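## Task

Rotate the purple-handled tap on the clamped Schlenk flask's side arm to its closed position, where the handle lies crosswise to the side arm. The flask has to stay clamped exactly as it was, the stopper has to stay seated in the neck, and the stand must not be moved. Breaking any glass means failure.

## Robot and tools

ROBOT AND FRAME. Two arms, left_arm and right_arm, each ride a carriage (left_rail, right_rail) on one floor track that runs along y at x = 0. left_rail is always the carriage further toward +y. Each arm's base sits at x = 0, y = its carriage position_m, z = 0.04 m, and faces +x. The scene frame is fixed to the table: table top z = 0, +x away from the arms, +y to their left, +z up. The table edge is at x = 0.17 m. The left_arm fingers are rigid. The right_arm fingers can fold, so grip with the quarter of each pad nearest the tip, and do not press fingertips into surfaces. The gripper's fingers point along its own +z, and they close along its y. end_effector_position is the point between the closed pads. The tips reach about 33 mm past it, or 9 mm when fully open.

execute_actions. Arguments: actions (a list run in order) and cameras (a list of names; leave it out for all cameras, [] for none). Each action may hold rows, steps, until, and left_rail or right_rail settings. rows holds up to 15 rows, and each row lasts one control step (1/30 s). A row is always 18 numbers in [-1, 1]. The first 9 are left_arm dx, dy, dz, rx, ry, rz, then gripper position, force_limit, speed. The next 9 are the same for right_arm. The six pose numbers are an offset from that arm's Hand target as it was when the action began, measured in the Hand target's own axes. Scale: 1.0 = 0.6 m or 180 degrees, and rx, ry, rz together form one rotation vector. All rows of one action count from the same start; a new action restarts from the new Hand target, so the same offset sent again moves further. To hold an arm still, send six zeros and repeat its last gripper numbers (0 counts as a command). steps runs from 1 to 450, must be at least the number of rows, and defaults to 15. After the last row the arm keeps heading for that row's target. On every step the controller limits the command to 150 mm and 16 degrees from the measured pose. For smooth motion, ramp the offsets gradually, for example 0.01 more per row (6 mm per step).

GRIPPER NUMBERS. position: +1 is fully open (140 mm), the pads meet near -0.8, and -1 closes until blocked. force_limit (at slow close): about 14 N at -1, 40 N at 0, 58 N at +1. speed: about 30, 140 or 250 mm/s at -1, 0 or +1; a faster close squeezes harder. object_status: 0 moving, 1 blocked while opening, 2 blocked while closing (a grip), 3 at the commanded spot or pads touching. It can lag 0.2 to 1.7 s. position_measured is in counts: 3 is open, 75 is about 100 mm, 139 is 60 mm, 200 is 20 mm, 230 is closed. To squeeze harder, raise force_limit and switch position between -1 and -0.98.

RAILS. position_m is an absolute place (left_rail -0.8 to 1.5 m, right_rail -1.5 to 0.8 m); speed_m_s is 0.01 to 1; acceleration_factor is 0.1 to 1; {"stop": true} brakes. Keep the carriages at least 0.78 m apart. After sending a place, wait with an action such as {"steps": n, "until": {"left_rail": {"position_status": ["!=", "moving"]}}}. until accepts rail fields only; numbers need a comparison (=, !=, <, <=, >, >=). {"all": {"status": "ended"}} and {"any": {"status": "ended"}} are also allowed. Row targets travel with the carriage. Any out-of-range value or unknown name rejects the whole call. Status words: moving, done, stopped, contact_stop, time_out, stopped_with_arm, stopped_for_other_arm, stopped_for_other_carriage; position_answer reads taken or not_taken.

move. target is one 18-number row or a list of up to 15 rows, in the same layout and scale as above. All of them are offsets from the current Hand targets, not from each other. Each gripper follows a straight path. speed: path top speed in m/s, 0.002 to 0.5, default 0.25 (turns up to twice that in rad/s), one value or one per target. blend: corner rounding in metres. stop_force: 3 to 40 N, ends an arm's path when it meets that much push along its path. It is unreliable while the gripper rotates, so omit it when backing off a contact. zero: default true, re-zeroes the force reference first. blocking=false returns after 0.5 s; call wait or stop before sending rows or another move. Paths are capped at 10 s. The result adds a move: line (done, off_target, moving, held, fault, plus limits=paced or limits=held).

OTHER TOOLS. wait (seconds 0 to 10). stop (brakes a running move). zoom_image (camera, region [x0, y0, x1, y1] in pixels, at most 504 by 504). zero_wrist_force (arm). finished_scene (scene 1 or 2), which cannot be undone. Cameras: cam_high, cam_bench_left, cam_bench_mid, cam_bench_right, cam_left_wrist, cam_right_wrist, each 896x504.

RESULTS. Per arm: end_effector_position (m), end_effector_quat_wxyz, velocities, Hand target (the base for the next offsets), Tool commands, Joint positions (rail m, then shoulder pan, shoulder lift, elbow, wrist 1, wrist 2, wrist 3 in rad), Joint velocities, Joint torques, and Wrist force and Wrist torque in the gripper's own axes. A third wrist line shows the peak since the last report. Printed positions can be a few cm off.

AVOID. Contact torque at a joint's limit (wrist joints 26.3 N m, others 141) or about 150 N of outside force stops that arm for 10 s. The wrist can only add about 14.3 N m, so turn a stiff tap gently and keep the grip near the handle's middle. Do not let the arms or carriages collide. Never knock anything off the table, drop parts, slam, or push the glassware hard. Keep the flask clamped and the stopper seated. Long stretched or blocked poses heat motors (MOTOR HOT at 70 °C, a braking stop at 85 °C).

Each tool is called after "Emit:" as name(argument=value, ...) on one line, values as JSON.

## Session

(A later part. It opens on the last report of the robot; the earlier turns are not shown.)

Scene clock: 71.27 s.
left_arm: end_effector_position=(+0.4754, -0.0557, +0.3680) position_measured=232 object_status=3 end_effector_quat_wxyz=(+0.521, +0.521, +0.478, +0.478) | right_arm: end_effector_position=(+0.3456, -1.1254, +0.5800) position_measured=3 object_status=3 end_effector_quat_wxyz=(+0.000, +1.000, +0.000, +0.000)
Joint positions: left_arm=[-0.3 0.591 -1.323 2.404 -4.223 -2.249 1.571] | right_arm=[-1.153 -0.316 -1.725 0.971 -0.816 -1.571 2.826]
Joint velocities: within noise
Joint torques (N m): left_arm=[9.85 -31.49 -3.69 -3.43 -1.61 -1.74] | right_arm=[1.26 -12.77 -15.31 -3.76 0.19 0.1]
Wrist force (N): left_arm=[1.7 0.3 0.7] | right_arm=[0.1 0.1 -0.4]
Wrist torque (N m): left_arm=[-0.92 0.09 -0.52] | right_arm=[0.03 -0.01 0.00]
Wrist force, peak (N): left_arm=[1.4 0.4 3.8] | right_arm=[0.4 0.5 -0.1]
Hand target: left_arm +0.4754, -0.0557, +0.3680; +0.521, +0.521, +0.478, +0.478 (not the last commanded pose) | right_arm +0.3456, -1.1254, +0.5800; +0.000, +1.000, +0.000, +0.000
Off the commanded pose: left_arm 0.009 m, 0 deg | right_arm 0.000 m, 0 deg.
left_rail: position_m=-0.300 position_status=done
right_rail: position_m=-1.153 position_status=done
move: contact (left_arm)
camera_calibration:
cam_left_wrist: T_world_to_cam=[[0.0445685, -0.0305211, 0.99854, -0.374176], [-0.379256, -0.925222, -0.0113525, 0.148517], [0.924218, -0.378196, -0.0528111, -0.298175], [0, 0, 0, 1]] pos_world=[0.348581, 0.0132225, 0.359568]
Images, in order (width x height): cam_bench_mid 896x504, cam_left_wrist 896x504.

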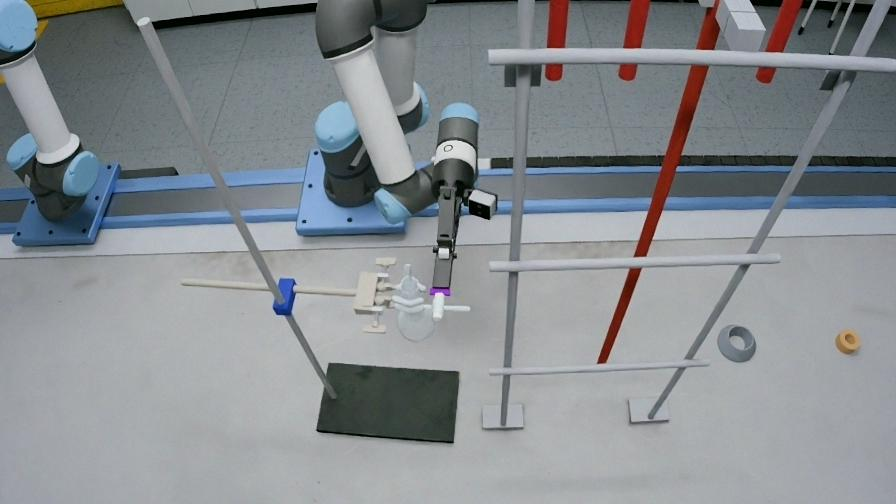

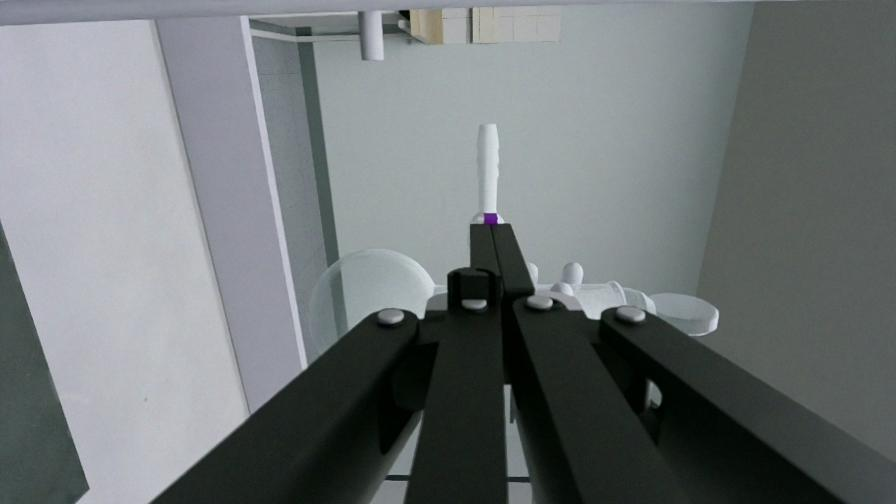

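Emit:
move(target=[[0,0,-0.01333,0,0,0,-1,-1,-0.5,0,0,0,0,0,0,1,1,1],[0,0,-0.01333,0,0,0,-0.58,-1,-0.5,0,0,0,0,0,0,1,1,1]], speed=0.04, cameras=["cam_bench_mid", "cam_left_wrist"])

Emit:
zoom_image(camera="cam_left_wrist", region=[400, 160, 580, 310])

Emit:
zoom_image(camera="cam_bench_mid", region=[380, 220, 500, 350])

Scene clock: 73.53 s.
left_arm: end_effector_position=(+0.4675, -0.0550, +0.3680) position_measured=202 object_status=0 end_effector_quat_wxyz=(+0.521, +0.521, +0.478, +0.478) | right_arm: end_effector_position=(+0.3456, -1.1254, +0.5800) position_measured=3 object_status=3 end_effector_quat_wxyz=(+0.000, +1.000, +0.000, +0.000)
Joint positions: left_arm=[-0.3 0.608 -1.329 2.414 -4.227 -2.266 1.571] | right_arm=[-1.153 -0.316 -1.725 0.971 -0.816 -1.571 2.826]
Joint velocities: within noise
Joint torques (N m): left_arm=[11 -31.09 -3.44 -3.88 -1.61 -1.77] | right_arm=[2.16 -14.01 -16.06 -3.63 0.14 0.15]
Wrist force (N): left_arm=[1.4 0.3 3.5] | right_arm=[0.3 0.2 -0.2]
Wrist torque (N m): left_arm=[-0.92 0.10 -0.51] | right_arm=[0.06 -0.05 0.00]
Wrist force, peak (N): left_arm=[1.4 0.5 3.7] | right_arm=[0.2 0.5 -0.3]
Hand target: left_arm +0.4675, -0.0550, +0.3680; +0.521, +0.521, +0.478, +0.478 | right_arm +0.3456, -1.1254, +0.5800; +0.000, +1.000, +0.000, +0.000
Off the commanded pose: left_arm 0.000 m, 0 deg | right_arm 0.000 m, 0 deg.
left_rail: position_m=-0.300 position_status=done
right_rail: position_m=-1.153 position_status=done
move: done
camera_calibration:
cam_left_wrist: T_world_to_cam=[[0.0445636, -0.0305241, 0.99854, -0.373799], [-0.379253, -0.925223, -0.0113573, 0.146141], [0.924219, -0.378193, -0.0528077, -0.290549], [0, 0, 0, 1]] pos_world=[0.340613, 0.0139195, 0.359569]
Images, in order (width x height): cam_bench_mid 896x504, cam_left_wrist 896x504.

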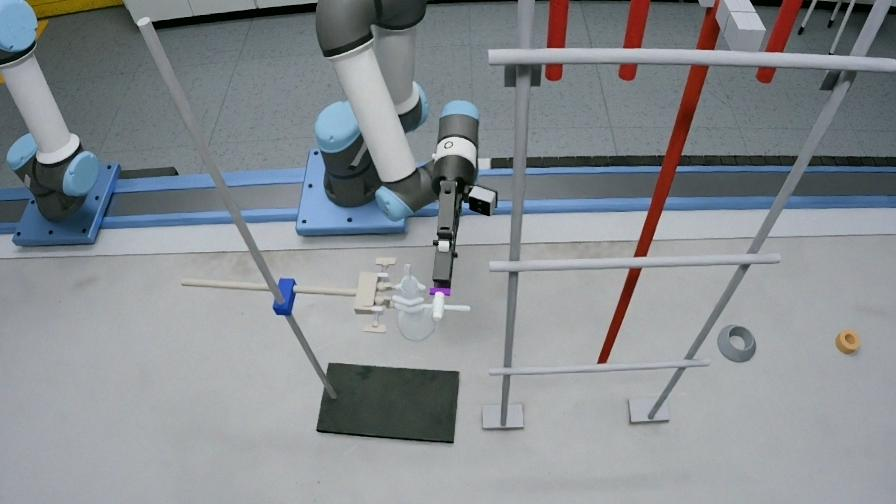

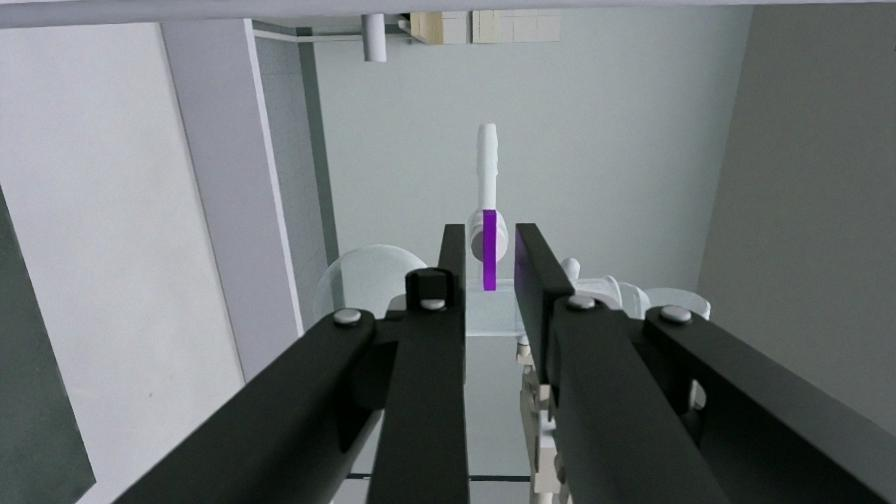

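Scaled by 2.800.

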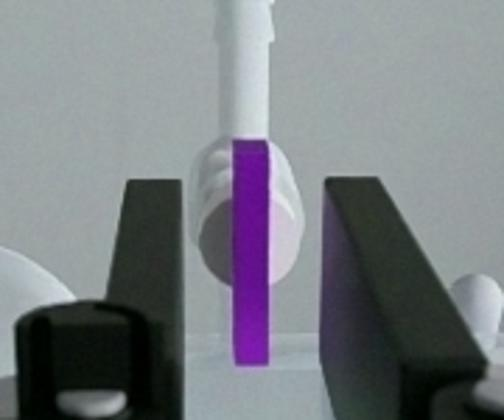

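Scaled by 3.877.

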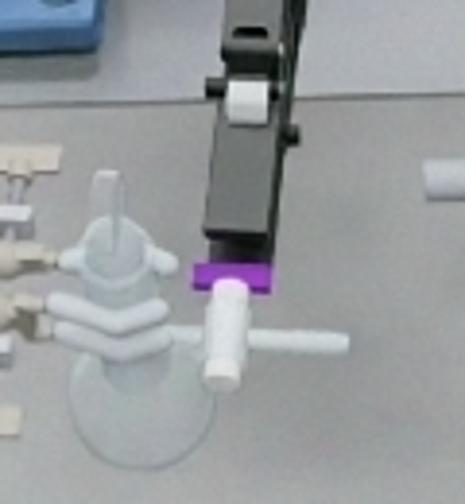

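Emit:
zero_wrist_force(arm="left_arm")

Emit:
move(target=[0,0.0004,0.02583,0,0,0,-0.58,-1,-0.5,0,0,0,0,0,0,1,1,1], speed=0.015, stop_force=4, cameras=["cam_bench_mid", "cam_left_wrist"])

Emit:
zoom_image(camera="cam_left_wrist", region=[400, 160, 580, 310])

Emit:
zoom_image(camera="cam_bench_mid", region=[380, 220, 500, 350])

Wrist force sensor zeroed.

Scene clock: 83.27 s.
left_arm: end_effector_position=(+0.4829, -0.0563, +0.3683) position_measured=202 object_status=3 end_effector_quat_wxyz=(+0.521, +0.521, +0.478, +0.478) | right_arm: end_effector_position=(+0.3456, -1.1254, +0.5800) position_measured=3 object_status=3 end_effector_quat_wxyz=(+0.000, +1.000, +0.000, +0.000)
Joint positions: left_arm=[-0.3 0.575 -1.317 2.395 -4.219 -2.233 1.571] | right_arm=[-1.153 -0.316 -1.725 0.971 -0.816 -1.571 2.826]
Joint velocities: within noise
Joint torques (N m): left_arm=[-12.06 -16.38 -23.06 -0.36 1.7 -1.51] | right_arm=[1.39 -13.78 -16.36 -3.71 0.17 0.33]
Wrist force (N, zeroed by zero_wrist_force on left_arm): left_arm=[-0.2 0.0 0.2] | right_arm=[0.0 -0.1 -0.1]
Wrist torque (N m, zeroed by zero_wrist_force on left_arm): left_arm=[0.00 0.04 0.00] | right_arm=[-0.01 0.01 0.00]
Wrist force, peak (N, zeroed by zero_wrist_force on left_arm): left_arm=[0.0 0.4 0.3] | right_arm=[0.4 0.5 -0.2]
Hand target: left_arm +0.4829, -0.0563, +0.3683; +0.521, +0.521, +0.478, +0.478 | right_arm +0.3456, -1.1254, +0.5800; +0.000, +1.000, +0.000, +0.000
Off the commanded pose: left_arm 0.000 m, 0 deg | right_arm 0.000 m, 0 deg.
left_rail: position_m=-0.300 position_status=done
right_rail: position_m=-1.153 position_status=done
move: done
camera_calibration:
cam_left_wrist: T_world_to_cam=[[0.0445557, -0.0305277, 0.99854, -0.374769], [-0.379252, -0.925224, -0.0113637, 0.150755], [0.92422, -0.378192, -0.0528017, -0.30532], [0, 0, 0, 1]] pos_world=[0.356055, 0.012572, 0.359814]
Images, in order (width x height): cam_bench_mid 896x504, cam_left_wrist 896x504.

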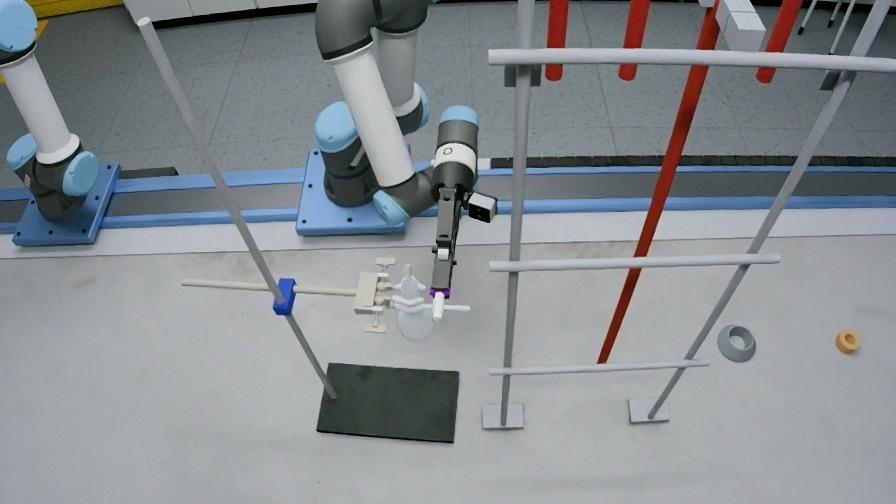

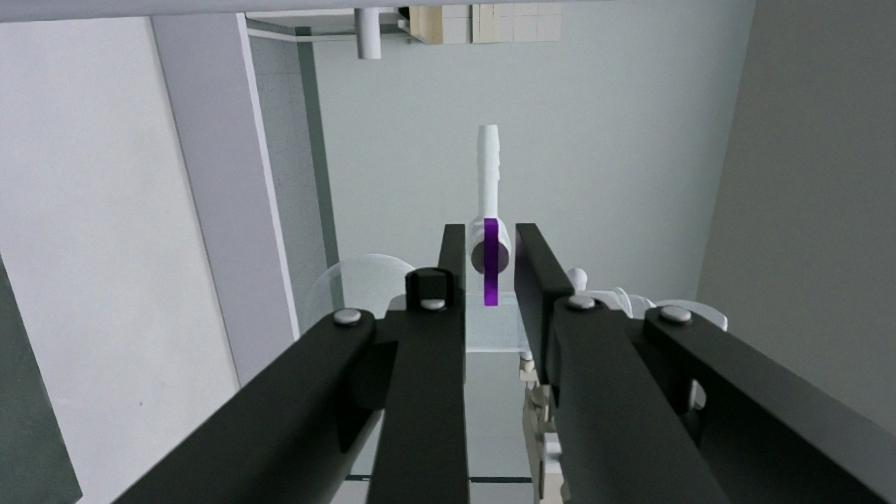

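Scaled by 2.800.

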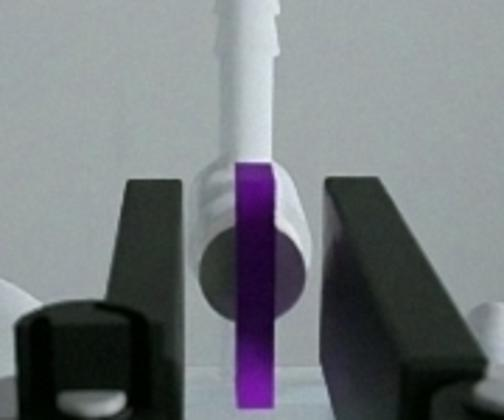

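Scaled by 3.877.

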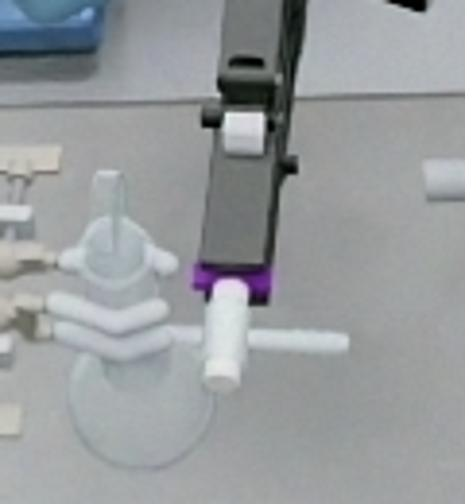

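Emit:
execute_actions(actions=[{"rows": [[0,0,0,0,0,0,-1,-1,-1,0,0,0,0,0,0,1,1,1]], "steps": 45}], cameras=["cam_bench_mid", "cam_left_wrist"])

Emit:
zoom_image(camera="cam_left_wrist", region=[400, 160, 580, 310])

Emit:
zoom_image(camera="cam_bench_mid", region=[380, 220, 500, 350])

Scene clock: 85.80 s.
left_arm: end_effector_position=(+0.4829, -0.0563, +0.3683) position_measured=223 object_status=2 end_effector_quat_wxyz=(+0.521, +0.521, +0.478, +0.478) | right_arm: end_effector_position=(+0.3456, -1.1254, +0.5800) position_measured=3 object_status=3 end_effector_quat_wxyz=(+0.000, +1.000, +0.000, +0.000)
Joint positions: left_arm=[-0.3 0.575 -1.317 2.395 -4.219 -2.233 1.571] | right_arm=[-1.153 -0.316 -1.725 0.971 -0.816 -1.571 2.826]
Joint velocities: within noise
Joint torques (N m): left_arm=[-11.49 -17.06 -17.6 -0.77 -0.64 -1.15] | right_arm=[2.31 -14.34 -15.5 -3.76 0.21 0.28]
Wrist force (N, zeroed by zero_wrist_force on left_arm): left_arm=[0.3 1.5 -0.4] | right_arm=[0.1 0.0 -0.1]
Wrist torque (N m, zeroed by zero_wrist_force on left_arm): left_arm=[-0.03 0.02 -0.08] | right_arm=[0.00 -0.03 -0.01]
Wrist force, peak (N, zeroed by zero_wrist_force on left_arm): left_arm=[0.3 1.8 -0.3] | right_arm=[0.3 0.6 -0.2]
Hand target: left_arm +0.4829, -0.0563, +0.3683; +0.521, +0.521, +0.478, +0.478 | right_arm +0.3456, -1.1254, +0.5800; +0.000, +1.000, +0.000, +0.000
Off the commanded pose: left_arm 0.000 m, 0 deg | right_arm 0.000 m, 0 deg.
left_rail: position_m=-0.300 position_status=done
right_rail: position_m=-1.153 position_status=done
camera_calibration:
cam_left_wrist: T_world_to_cam=[[0.0445565, -0.0305267, 0.99854, -0.374769], [-0.379234, -0.925231, -0.0113635, 0.150752], [0.924227, -0.378174, -0.0528018, -0.305321], [0, 0, 0, 1]] pos_world=[0.356054, 0.0125755, 0.359814]
Images, in order (width x height): cam_bench_mid 896x504, cam_left_wrist 896x504.

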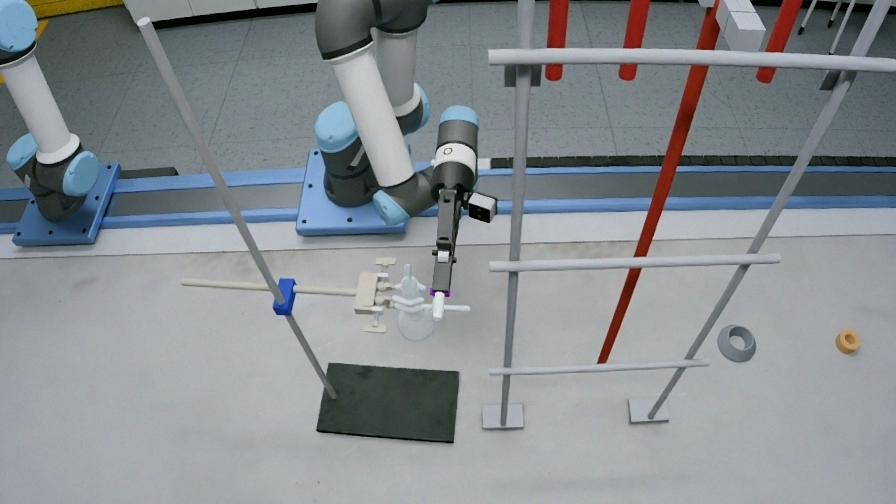

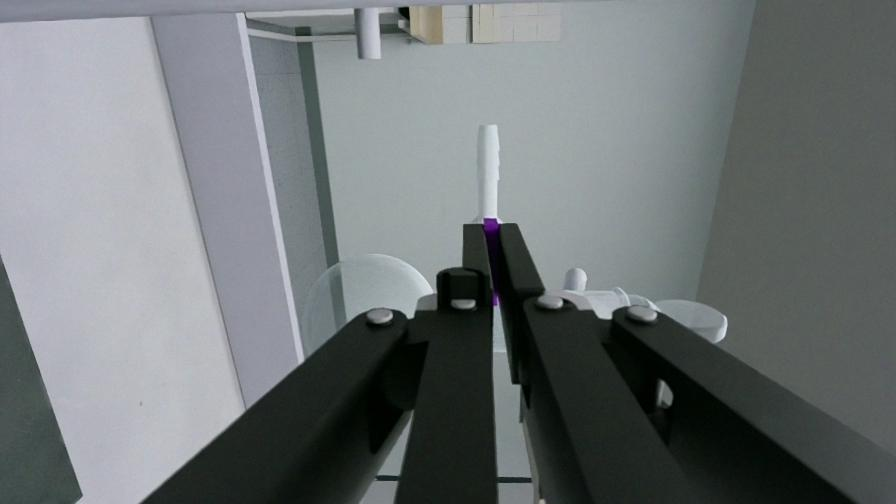

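Scaled by 2.800.

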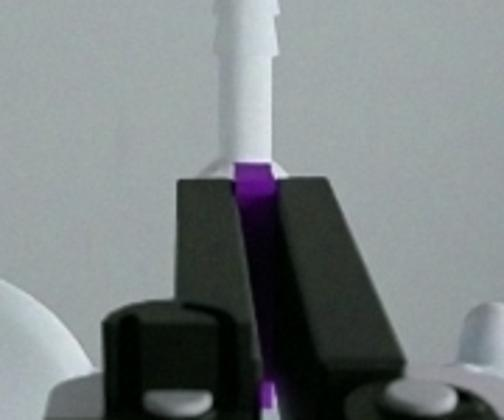

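Scaled by 3.877.

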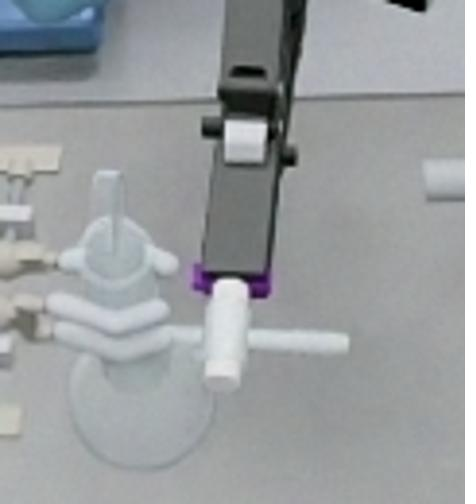

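Emit:
zoom_image(camera="cam_bench_mid", region=[415, 270, 465, 305])

Emit:
zoom_image(camera="cam_left_wrist", region=[450, 200, 530, 320])

Scaled by 10.080.

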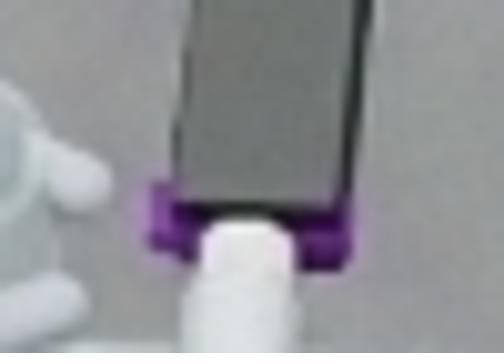

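Scaled by 4.200.

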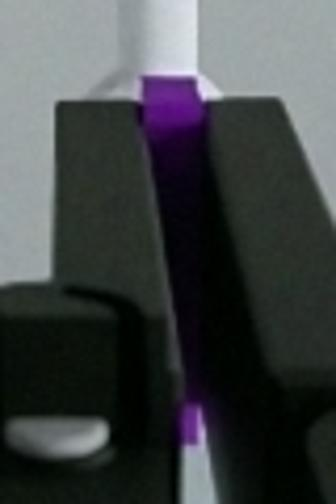

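Emit:
move(target=[-0.00003,0.0005,0,0,0,0.0556,-1,-1,-1,0,0,0,0,0,0,1,1,1], speed=0.08, cameras=["cam_bench_mid", "cam_left_wrist"])

Emit:
zoom_image(camera="cam_left_wrist", region=[430, 180, 550, 320])

Emit:
zoom_image(camera="cam_bench_mid", region=[400, 250, 480, 320])

Scene clock: 92.93 s.
left_arm: end_effector_position=(+0.4829, -0.0563, +0.3686) position_measured=223 object_status=2 end_effector_quat_wxyz=(+0.478, +0.561, +0.430, +0.521) | right_arm: end_effector_position=(+0.3456, -1.1254, +0.5800) position_measured=3 object_status=3 end_effector_quat_wxyz=(+0.000, +1.000, +0.000, +0.000)
Joint positions: left_arm=[-0.3 0.575 -1.318 2.394 -4.218 -2.233 1.745] | right_arm=[-1.153 -0.316 -1.725 0.971 -0.816 -1.571 2.826]
Joint velocities: within noise
Joint torques (N m): left_arm=[-12.46 -32.06 -19.8 -0.02 1.36 2.01] | right_arm=[2.33 -14.17 -15.87 -3.65 0.14 0.24]
Wrist force (N, zeroed by zero_wrist_force on left_arm): left_arm=[1.8 1.0 0.1] | right_arm=[0.2 0.1 -0.2]
Wrist torque (N m, zeroed by zero_wrist_force on left_arm): left_arm=[-0.01 -0.05 -0.06] | right_arm=[0.03 -0.04 -0.01]
Wrist force, peak (N, zeroed by zero_wrist_force on left_arm): left_arm=[1.3 2.1 0.0] | right_arm=[0.3 0.5 -0.4]
Hand target: left_arm +0.4829, -0.0563, +0.3686; +0.478, +0.561, +0.430, +0.521 | right_arm +0.3456, -1.1254, +0.5800; +0.000, +1.000, +0.000, +0.000
Off the commanded pose: left_arm 0.000 m, 0 deg | right_arm 0.000 m, 0 deg.
left_rail: position_m=-0.300 position_status=done
right_rail: position_m=-1.153 position_status=done
move: done
camera_calibration:
cam_left_wrist: T_world_to_cam=[[0.0294622, -0.20277, 0.978783, -0.370209], [-0.377816, -0.908823, -0.176905, 0.211985], [0.925412, -0.364588, -0.103386, -0.286478], [0, 0, 0, 1]] pos_world=[0.356109, 0.0131431, 0.370238]
Images, in order (width x height): cam_bench_mid 896x504, cam_left_wrist 896x504.

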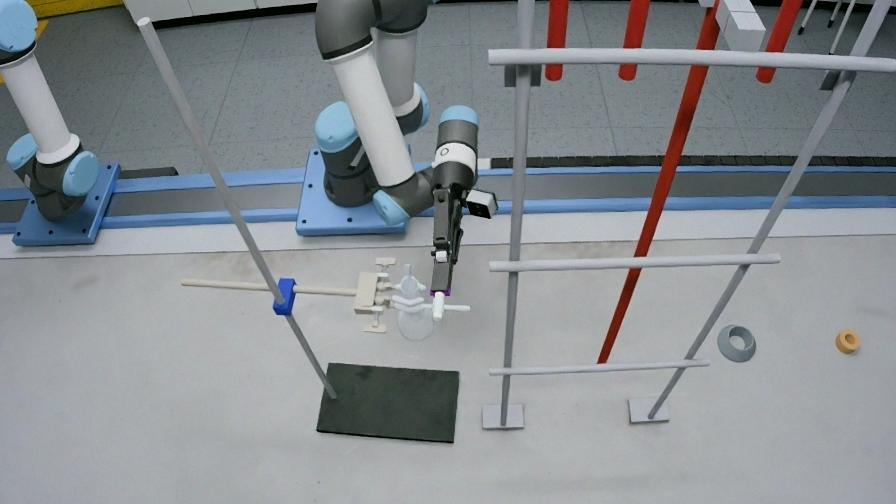

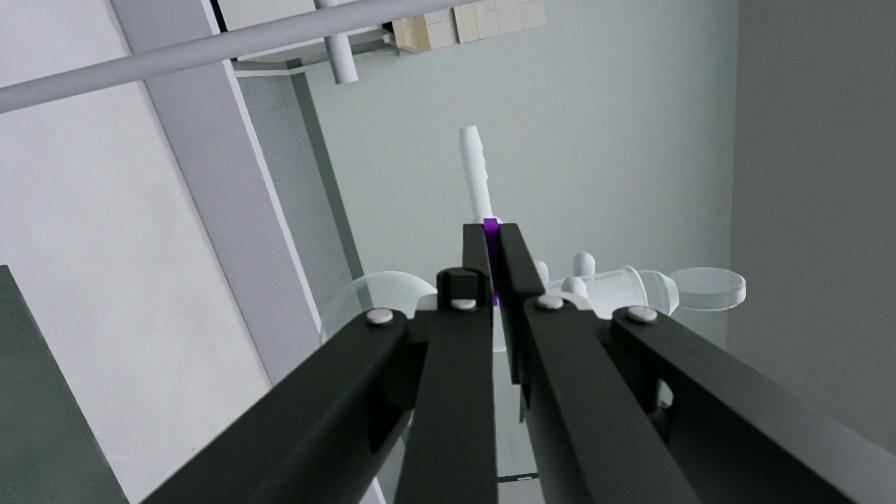

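Scaled by 3.600.

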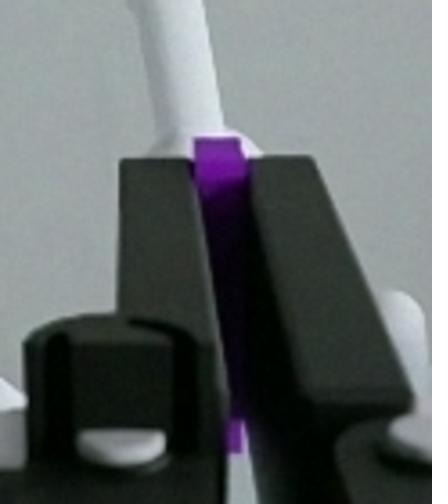

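Scaled by 6.300.

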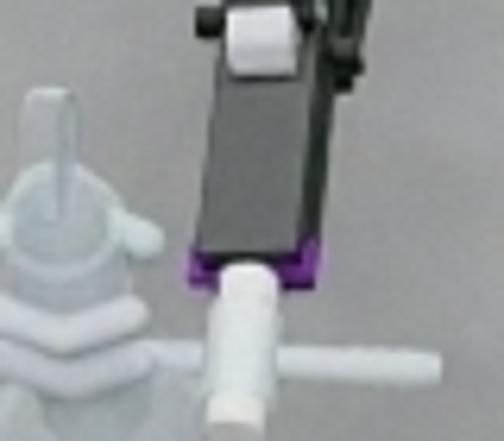

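Emit:
move(target=[-0.00027,0.00108,0,0,0,0.16667,-1,-1,-1,0,0,0,0,0,0,1,1,1], speed=0.1, cameras=["cam_bench_mid", "cam_left_wrist"])

Emit:
zoom_image(camera="cam_left_wrist", region=[430, 180, 550, 320])

Emit:
zoom_image(camera="cam_bench_mid", region=[400, 250, 480, 320])

Scene clock: 96.83 s.
left_arm: end_effector_position=(+0.4829, -0.0566, +0.3692) position_measured=223 object_status=2 end_effector_quat_wxyz=(+0.327, +0.653, +0.271, +0.627) | right_arm: end_effector_position=(+0.3456, -1.1254, +0.5800) position_measured=3 object_status=3 end_effector_quat_wxyz=(+0.000, +1.000, +0.000, +0.000)
Joint positions: left_arm=[-0.3 0.574 -1.321 2.395 -4.216 -2.232 2.269] | right_arm=[-1.153 -0.316 -1.725 0.971 -0.816 -1.571 2.826]
Joint velocities: within noise
Joint torques (N m): left_arm=[-12.77 -32.08 -2.7 -0.23 1.14 2.16] | right_arm=[2.42 -14.63 -16.36 -3.45 0.15 0.19]
Wrist force (N, zeroed by zero_wrist_force on left_arm): left_arm=[3.3 -1.6 0.3] | right_arm=[0.4 0.2 -0.4]
Wrist torque (N m, zeroed by zero_wrist_force on left_arm): left_arm=[-0.06 -0.10 0.27] | right_arm=[0.05 -0.08 0.00]
Wrist force, peak (N, zeroed by zero_wrist_force on left_arm): left_arm=[3.5 -1.5 0.5] | right_arm=[0.4 0.3 -0.7]
Hand target: left_arm +0.4829, -0.0566, +0.3692; +0.326, +0.653, +0.271, +0.627 | right_arm +0.3456, -1.1254, +0.5800; +0.000, +1.000, +0.000, +0.000
Off the commanded pose: left_arm 0.000 m, 0 deg | right_arm 0.000 m, 0 deg.
left_rail: position_m=-0.300 position_status=done
right_rail: position_m=-1.153 position_status=done
move: done
camera_calibration:
cam_left_wrist: T_world_to_cam=[[-0.0108108, -0.663702, 0.747919, -0.292264], [-0.359133, -0.69548, -0.622359, 0.37933], [0.933224, -0.275331, -0.230839, -0.238158], [0, 0, 0, 1]] pos_world=[0.355325, 0.00426813, 0.399694]
Images, in order (width x height): cam_bench_mid 896x504, cam_left_wrist 896x504.

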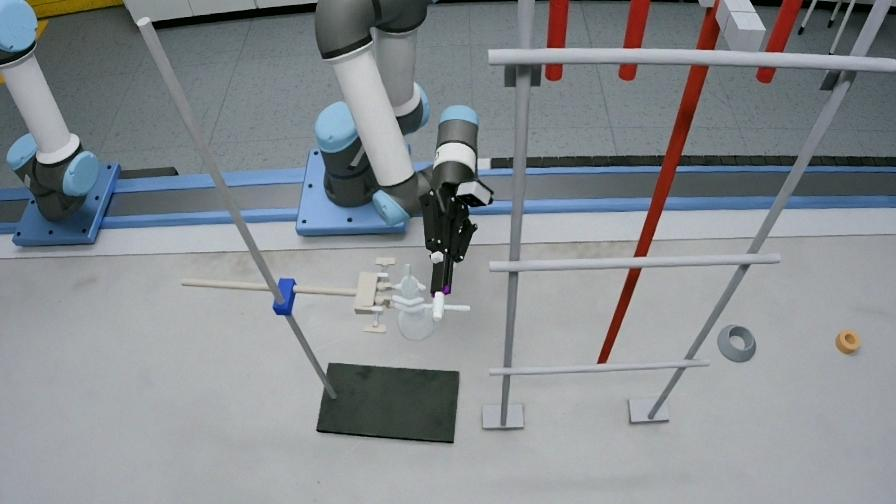

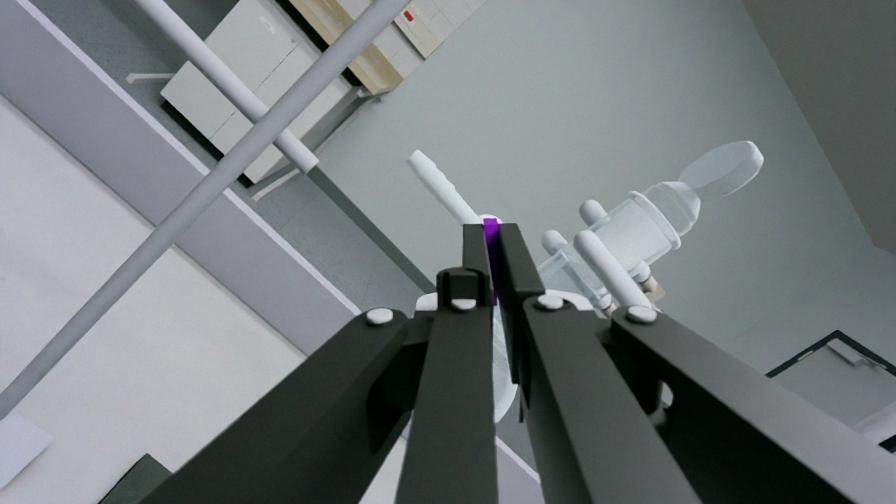

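Scaled by 3.600.

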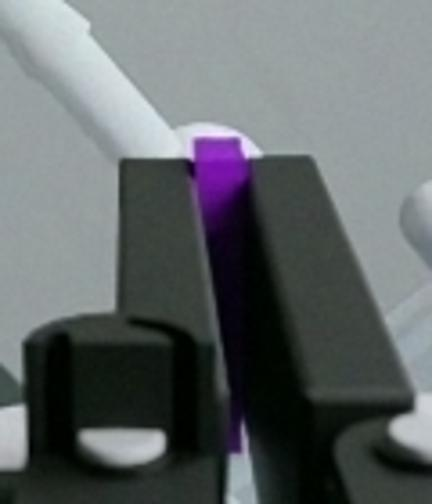

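Scaled by 6.300.

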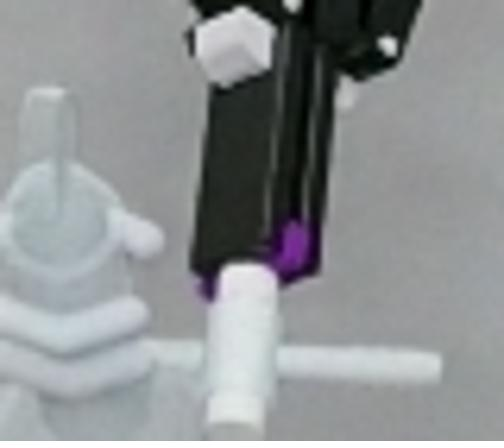

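Emit:
move(target=[0.0005,0.0001,0,0,0,0.13889,-1,-1,-1,0,0,0,0,0,0,1,1,1], speed=0.1, cameras=["cam_bench_mid", "cam_left_wrist"])

Emit:
zoom_image(camera="cam_left_wrist", region=[430, 180, 550, 320])

Emit:
zoom_image(camera="cam_bench_mid", region=[400, 250, 480, 320])

Scene clock: 100.83 s.
left_arm: end_effector_position=(+0.4829, -0.0564, +0.3694) position_measured=223 object_status=2 end_effector_quat_wxyz=(+0.183, +0.696, +0.123, +0.683) | right_arm: end_effector_position=(+0.3456, -1.1254, +0.5800) position_measured=3 object_status=3 end_effector_quat_wxyz=(+0.000, +1.000, +0.000, +0.000)
Joint positions: left_arm=[-0.3 0.574 -1.321 2.394 -4.215 -2.232 2.705] | right_arm=[-1.153 -0.316 -1.725 0.971 -0.816 -1.571 2.826]
Joint velocities: within noise
Joint torques (N m): left_arm=[11.47 -31.42 -20.31 0.04 -0.8 2.53] | right_arm=[3.34 -14.73 -17.16 -3.46 0.08 0.37]
Wrist force (N, zeroed by zero_wrist_force on left_arm): left_arm=[3.1 0.3 1.6] | right_arm=[0.2 0.2 0.0]
Wrist torque (N m, zeroed by zero_wrist_force on left_arm): left_arm=[-0.11 -0.24 0.57] | right_arm=[0.05 -0.05 0.00]
Wrist force, peak (N, zeroed by zero_wrist_force on left_arm): left_arm=[3.7 -1.7 0.7] | right_arm=[0.0 0.6 -0.5]
Hand target: left_arm +0.4829, -0.0564, +0.3694; +0.183, +0.696, +0.123, +0.683 | right_arm +0.3456, -1.1254, +0.5800; +0.000, +1.000, +0.000, +0.000
Off the commanded pose: left_arm 0.000 m, 0 deg | right_arm 0.000 m, 0 deg.
left_rail: position_m=-0.300 position_status=done
right_rail: position_m=-1.153 position_status=done
move: done
camera_calibration:
cam_left_wrist: T_world_to_cam=[[-0.032941, -0.916794, 0.398, -0.166649], [-0.330276, -0.365859, -0.870095, 0.475806], [0.943309, -0.160112, -0.290744, -0.21431], [0, 0, 0, 1]] pos_world=[0.353818, -0.0130183, 0.418013]
Images, in order (width x height): cam_bench_mid 896x504, cam_left_wrist 896x504.

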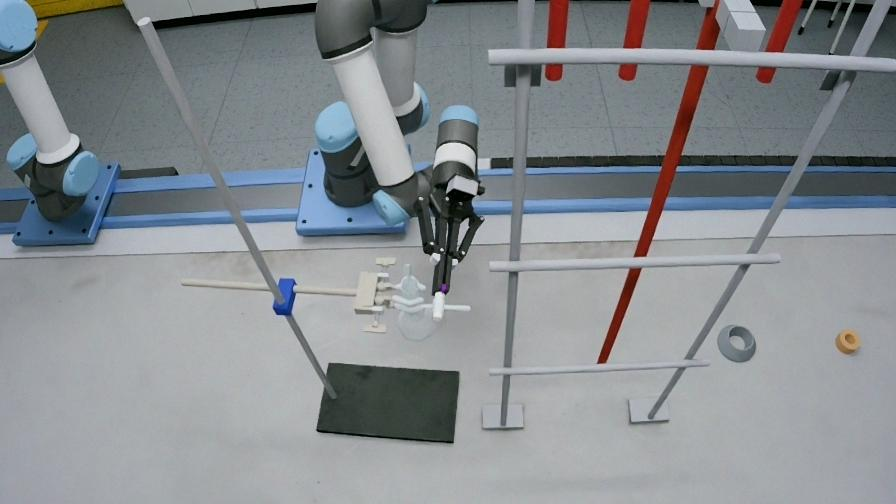

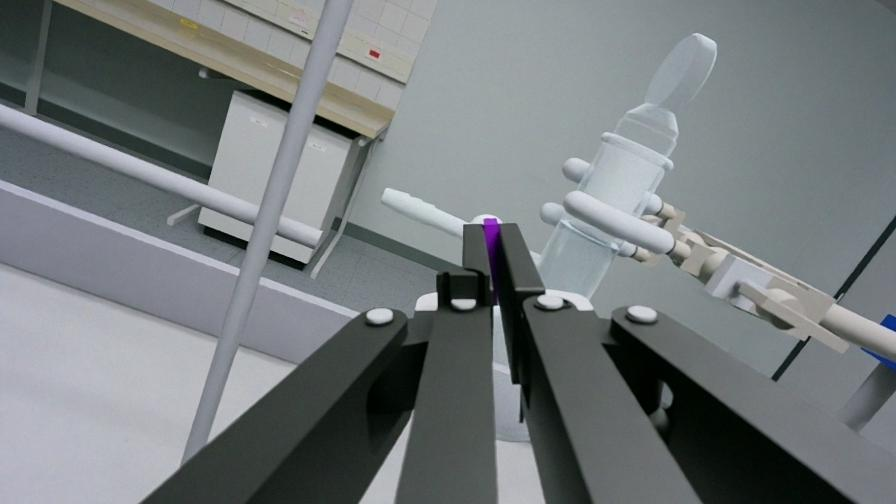

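Scaled by 3.600.

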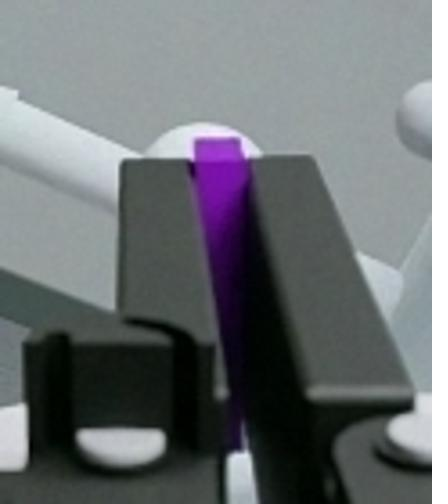

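Scaled by 6.300.

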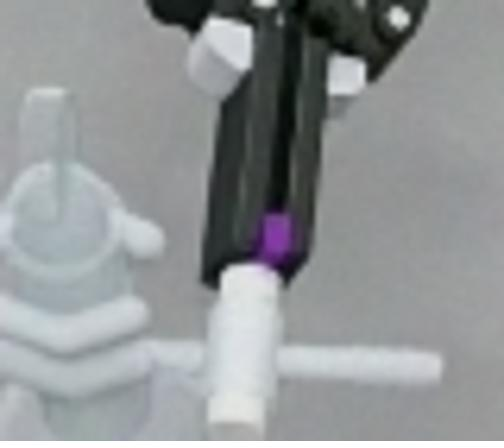

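Emit:
move(target=[0.0003,0.0001,0,0,0,0.13889,-1,-1,-1,0,0,0,0,0,0,1,1,1], speed=0.1, cameras=["cam_bench_mid", "cam_left_wrist", "cam_high"])

Emit:
zoom_image(camera="cam_left_wrist", region=[430, 180, 550, 320])

Emit:
zoom_image(camera="cam_bench_mid", region=[400, 250, 480, 320])

Scene clock: 105.03 s.
left_arm: end_effector_position=(+0.4829, -0.0564, +0.3696) position_measured=223 object_status=2 end_effector_quat_wxyz=(+0.031, +0.706, -0.031, +0.706) | right_arm: end_effector_position=(+0.3456, -1.1254, +0.5800) position_measured=3 object_status=3 end_effector_quat_wxyz=(+0.000, +1.000, +0.000, +0.000)
Joint positions: left_arm=[-0.3 0.574 -1.322 2.394 -4.214 -2.232 3.141] | right_arm=[-1.153 -0.316 -1.725 0.971 -0.816 -1.571 2.826]
Joint velocities: within noise
Joint torques (N m): left_arm=[12.73 -30.99 -18.19 0.3 0.35 2.42] | right_arm=[2.63 -14.39 -16.39 -3.41 0.09 0.32]
Wrist force (N, zeroed by zero_wrist_force on left_arm): left_arm=[4.0 1.3 3.0] | right_arm=[0.0 0.2 -0.6]
Wrist torque (N m, zeroed by zero_wrist_force on left_arm): left_arm=[-0.17 -0.09 0.84] | right_arm=[0.05 0.00 0.00]
Wrist force, peak (N, zeroed by zero_wrist_force on left_arm): left_arm=[4.2 1.4 2.8] | right_arm=[0.4 0.6 -0.2]
Hand target: left_arm +0.4829, -0.0564, +0.3696; +0.031, +0.706, -0.031, +0.706 | right_arm +0.3456, -1.1254, +0.5800; +0.000, +1.000, +0.000, +0.000
Off the commanded pose: left_arm 0.000 m, 0 deg | right_arm 0.000 m, 0 deg.
left_rail: position_m=-0.300 position_status=done
right_rail: position_m=-1.153 position_status=done
move: done
camera_calibration:
cam_left_wrist: T_world_to_cam=[[-0.0400939, -0.998845, -0.0264936, -0.0109828], [-0.295015, 0.0371666, -0.95477, 0.512977], [0.954651, -0.0304645, -0.296164, -0.210416], [0, 0, 0, 1]] pos_world=[0.35177, -0.0364459, 0.427166]
Images, in order (width x height): cam_high 896x504, cam_bench_mid 896x504, cam_left_wrist 896x504.

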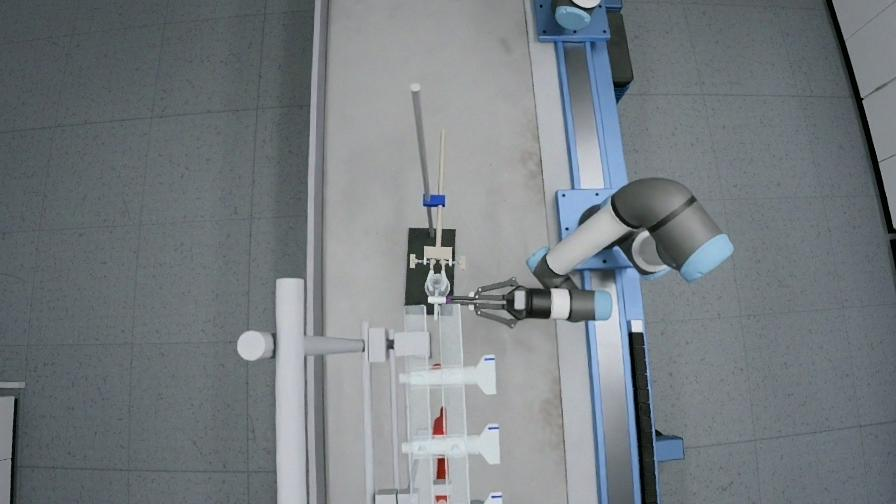

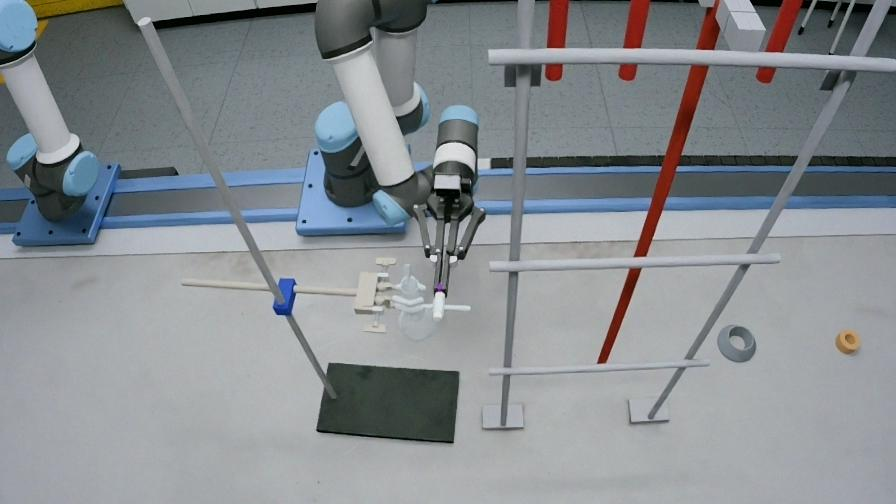

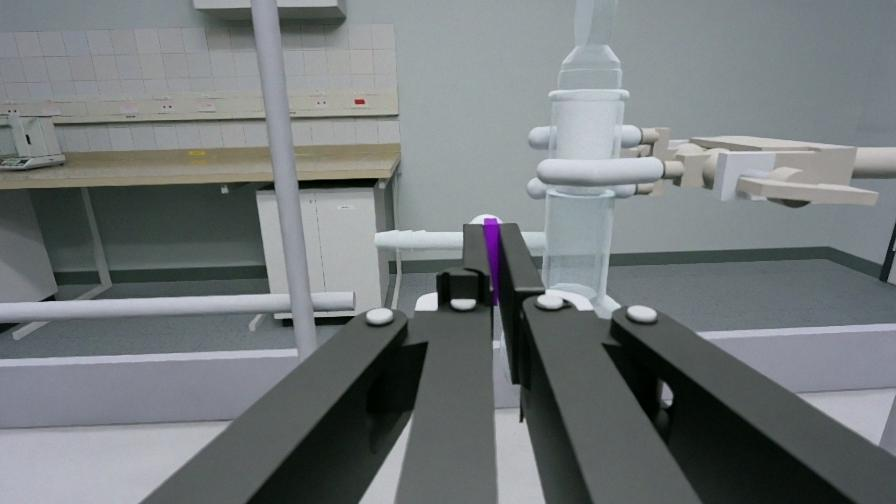

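Scaled by 3.600.

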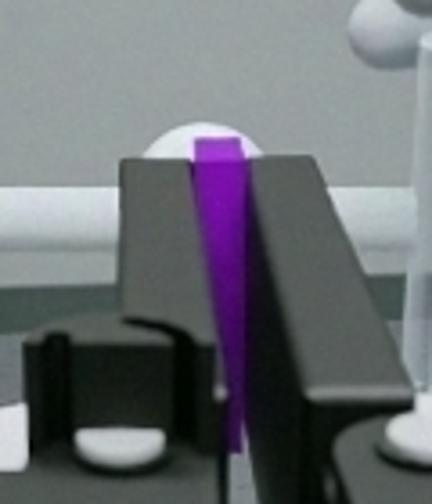

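Scaled by 6.300.

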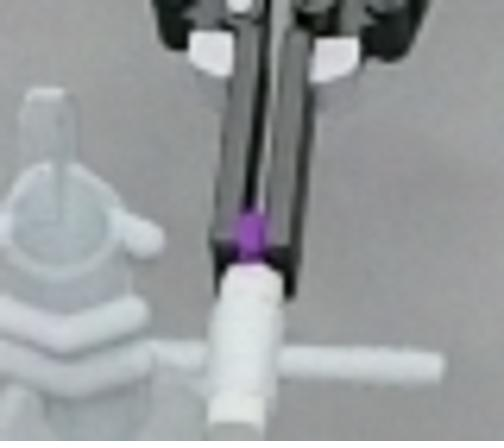

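Emit:
execute_actions(actions=[{"rows": [[0,0,0,0,0,0,-0.58,-1,-1,0,0,0,0,0,0,1,1,1]], "steps": 30}], cameras=["cam_bench_mid", "cam_left_wrist"])

Emit:
zoom_image(camera="cam_left_wrist", region=[400, 160, 580, 310])

Scene clock: 107.63 s.
left_arm: end_effector_position=(+0.4829, -0.0564, +0.3696) position_measured=202 object_status=3 end_effector_quat_wxyz=(+0.031, +0.706, -0.031, +0.706) | right_arm: end_effector_position=(+0.3456, -1.1254, +0.5800) position_measured=3 object_status=3 end_effector_quat_wxyz=(+0.000, +1.000, +0.000, +0.000)
Joint positions: left_arm=[-0.3 0.574 -1.322 2.394 -4.214 -2.232 3.142] | right_arm=[-1.153 -0.316 -1.725 0.971 -0.816 -1.571 2.826]
Joint velocities: within noise
Joint torques (N m): left_arm=[7.42 -31.29 -4.75 -1.47 -0.73 1.41] | right_arm=[2.85 -15.28 -16.65 -3.56 0.14 0.27]
Wrist force (N, zeroed by zero_wrist_force on left_arm): left_arm=[2.5 -2.6 1.8] | right_arm=[0.0 -0.1 -0.4]
Wrist torque (N m, zeroed by zero_wrist_force on left_arm): left_arm=[-0.02 -0.09 0.97] | right_arm=[0.00 0.00 -0.01]
Wrist force, peak (N, zeroed by zero_wrist_force on left_arm): left_arm=[4.2 1.5 3.0] | right_arm=[0.0 0.7 -0.5]
Hand target: left_arm +0.4829, -0.0564, +0.3696; +0.031, +0.706, -0.031, +0.706 | right_arm +0.3456, -1.1254, +0.5800; +0.000, +1.000, +0.000, +0.000
Off the commanded pose: left_arm 0.000 m, 0 deg | right_arm 0.000 m, 0 deg.
left_rail: position_m=-0.300 position_status=done
right_rail: position_m=-1.153 position_status=done
camera_calibration:
cam_left_wrist: T_world_to_cam=[[-0.0400425, -0.998842, -0.0266813, -0.0109267], [-0.295061, 0.0373322, -0.954749, 0.512975], [0.954639, -0.030358, -0.296214, -0.210383], [0, 0, 0, 1]] pos_world=[0.351761, -0.0364513, 0.427152]
Images, in order (width x height): cam_bench_mid 896x504, cam_left_wrist 896x504.

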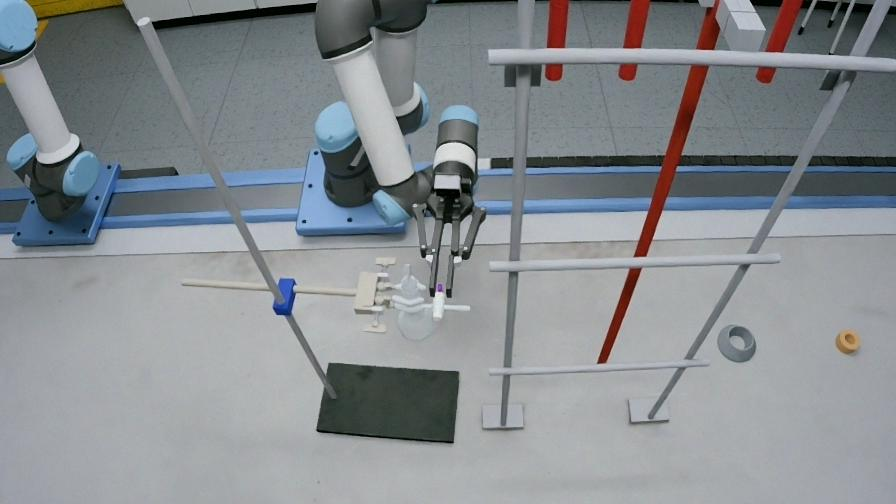

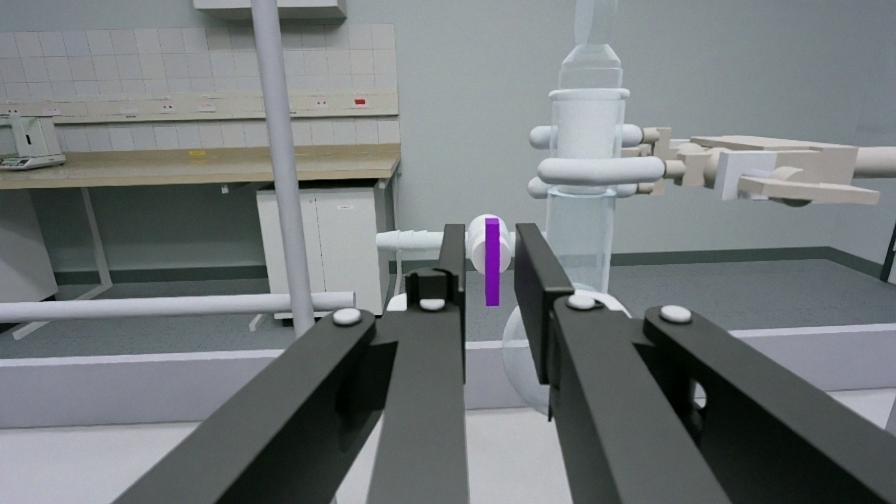

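Scaled by 2.800.

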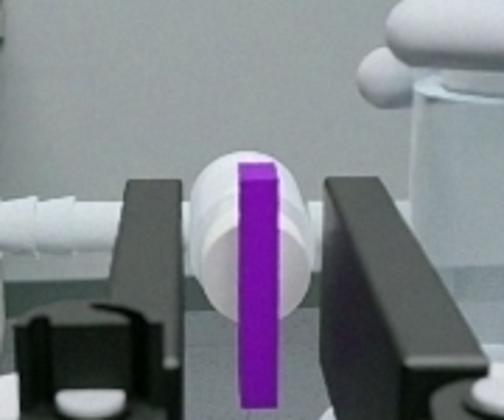

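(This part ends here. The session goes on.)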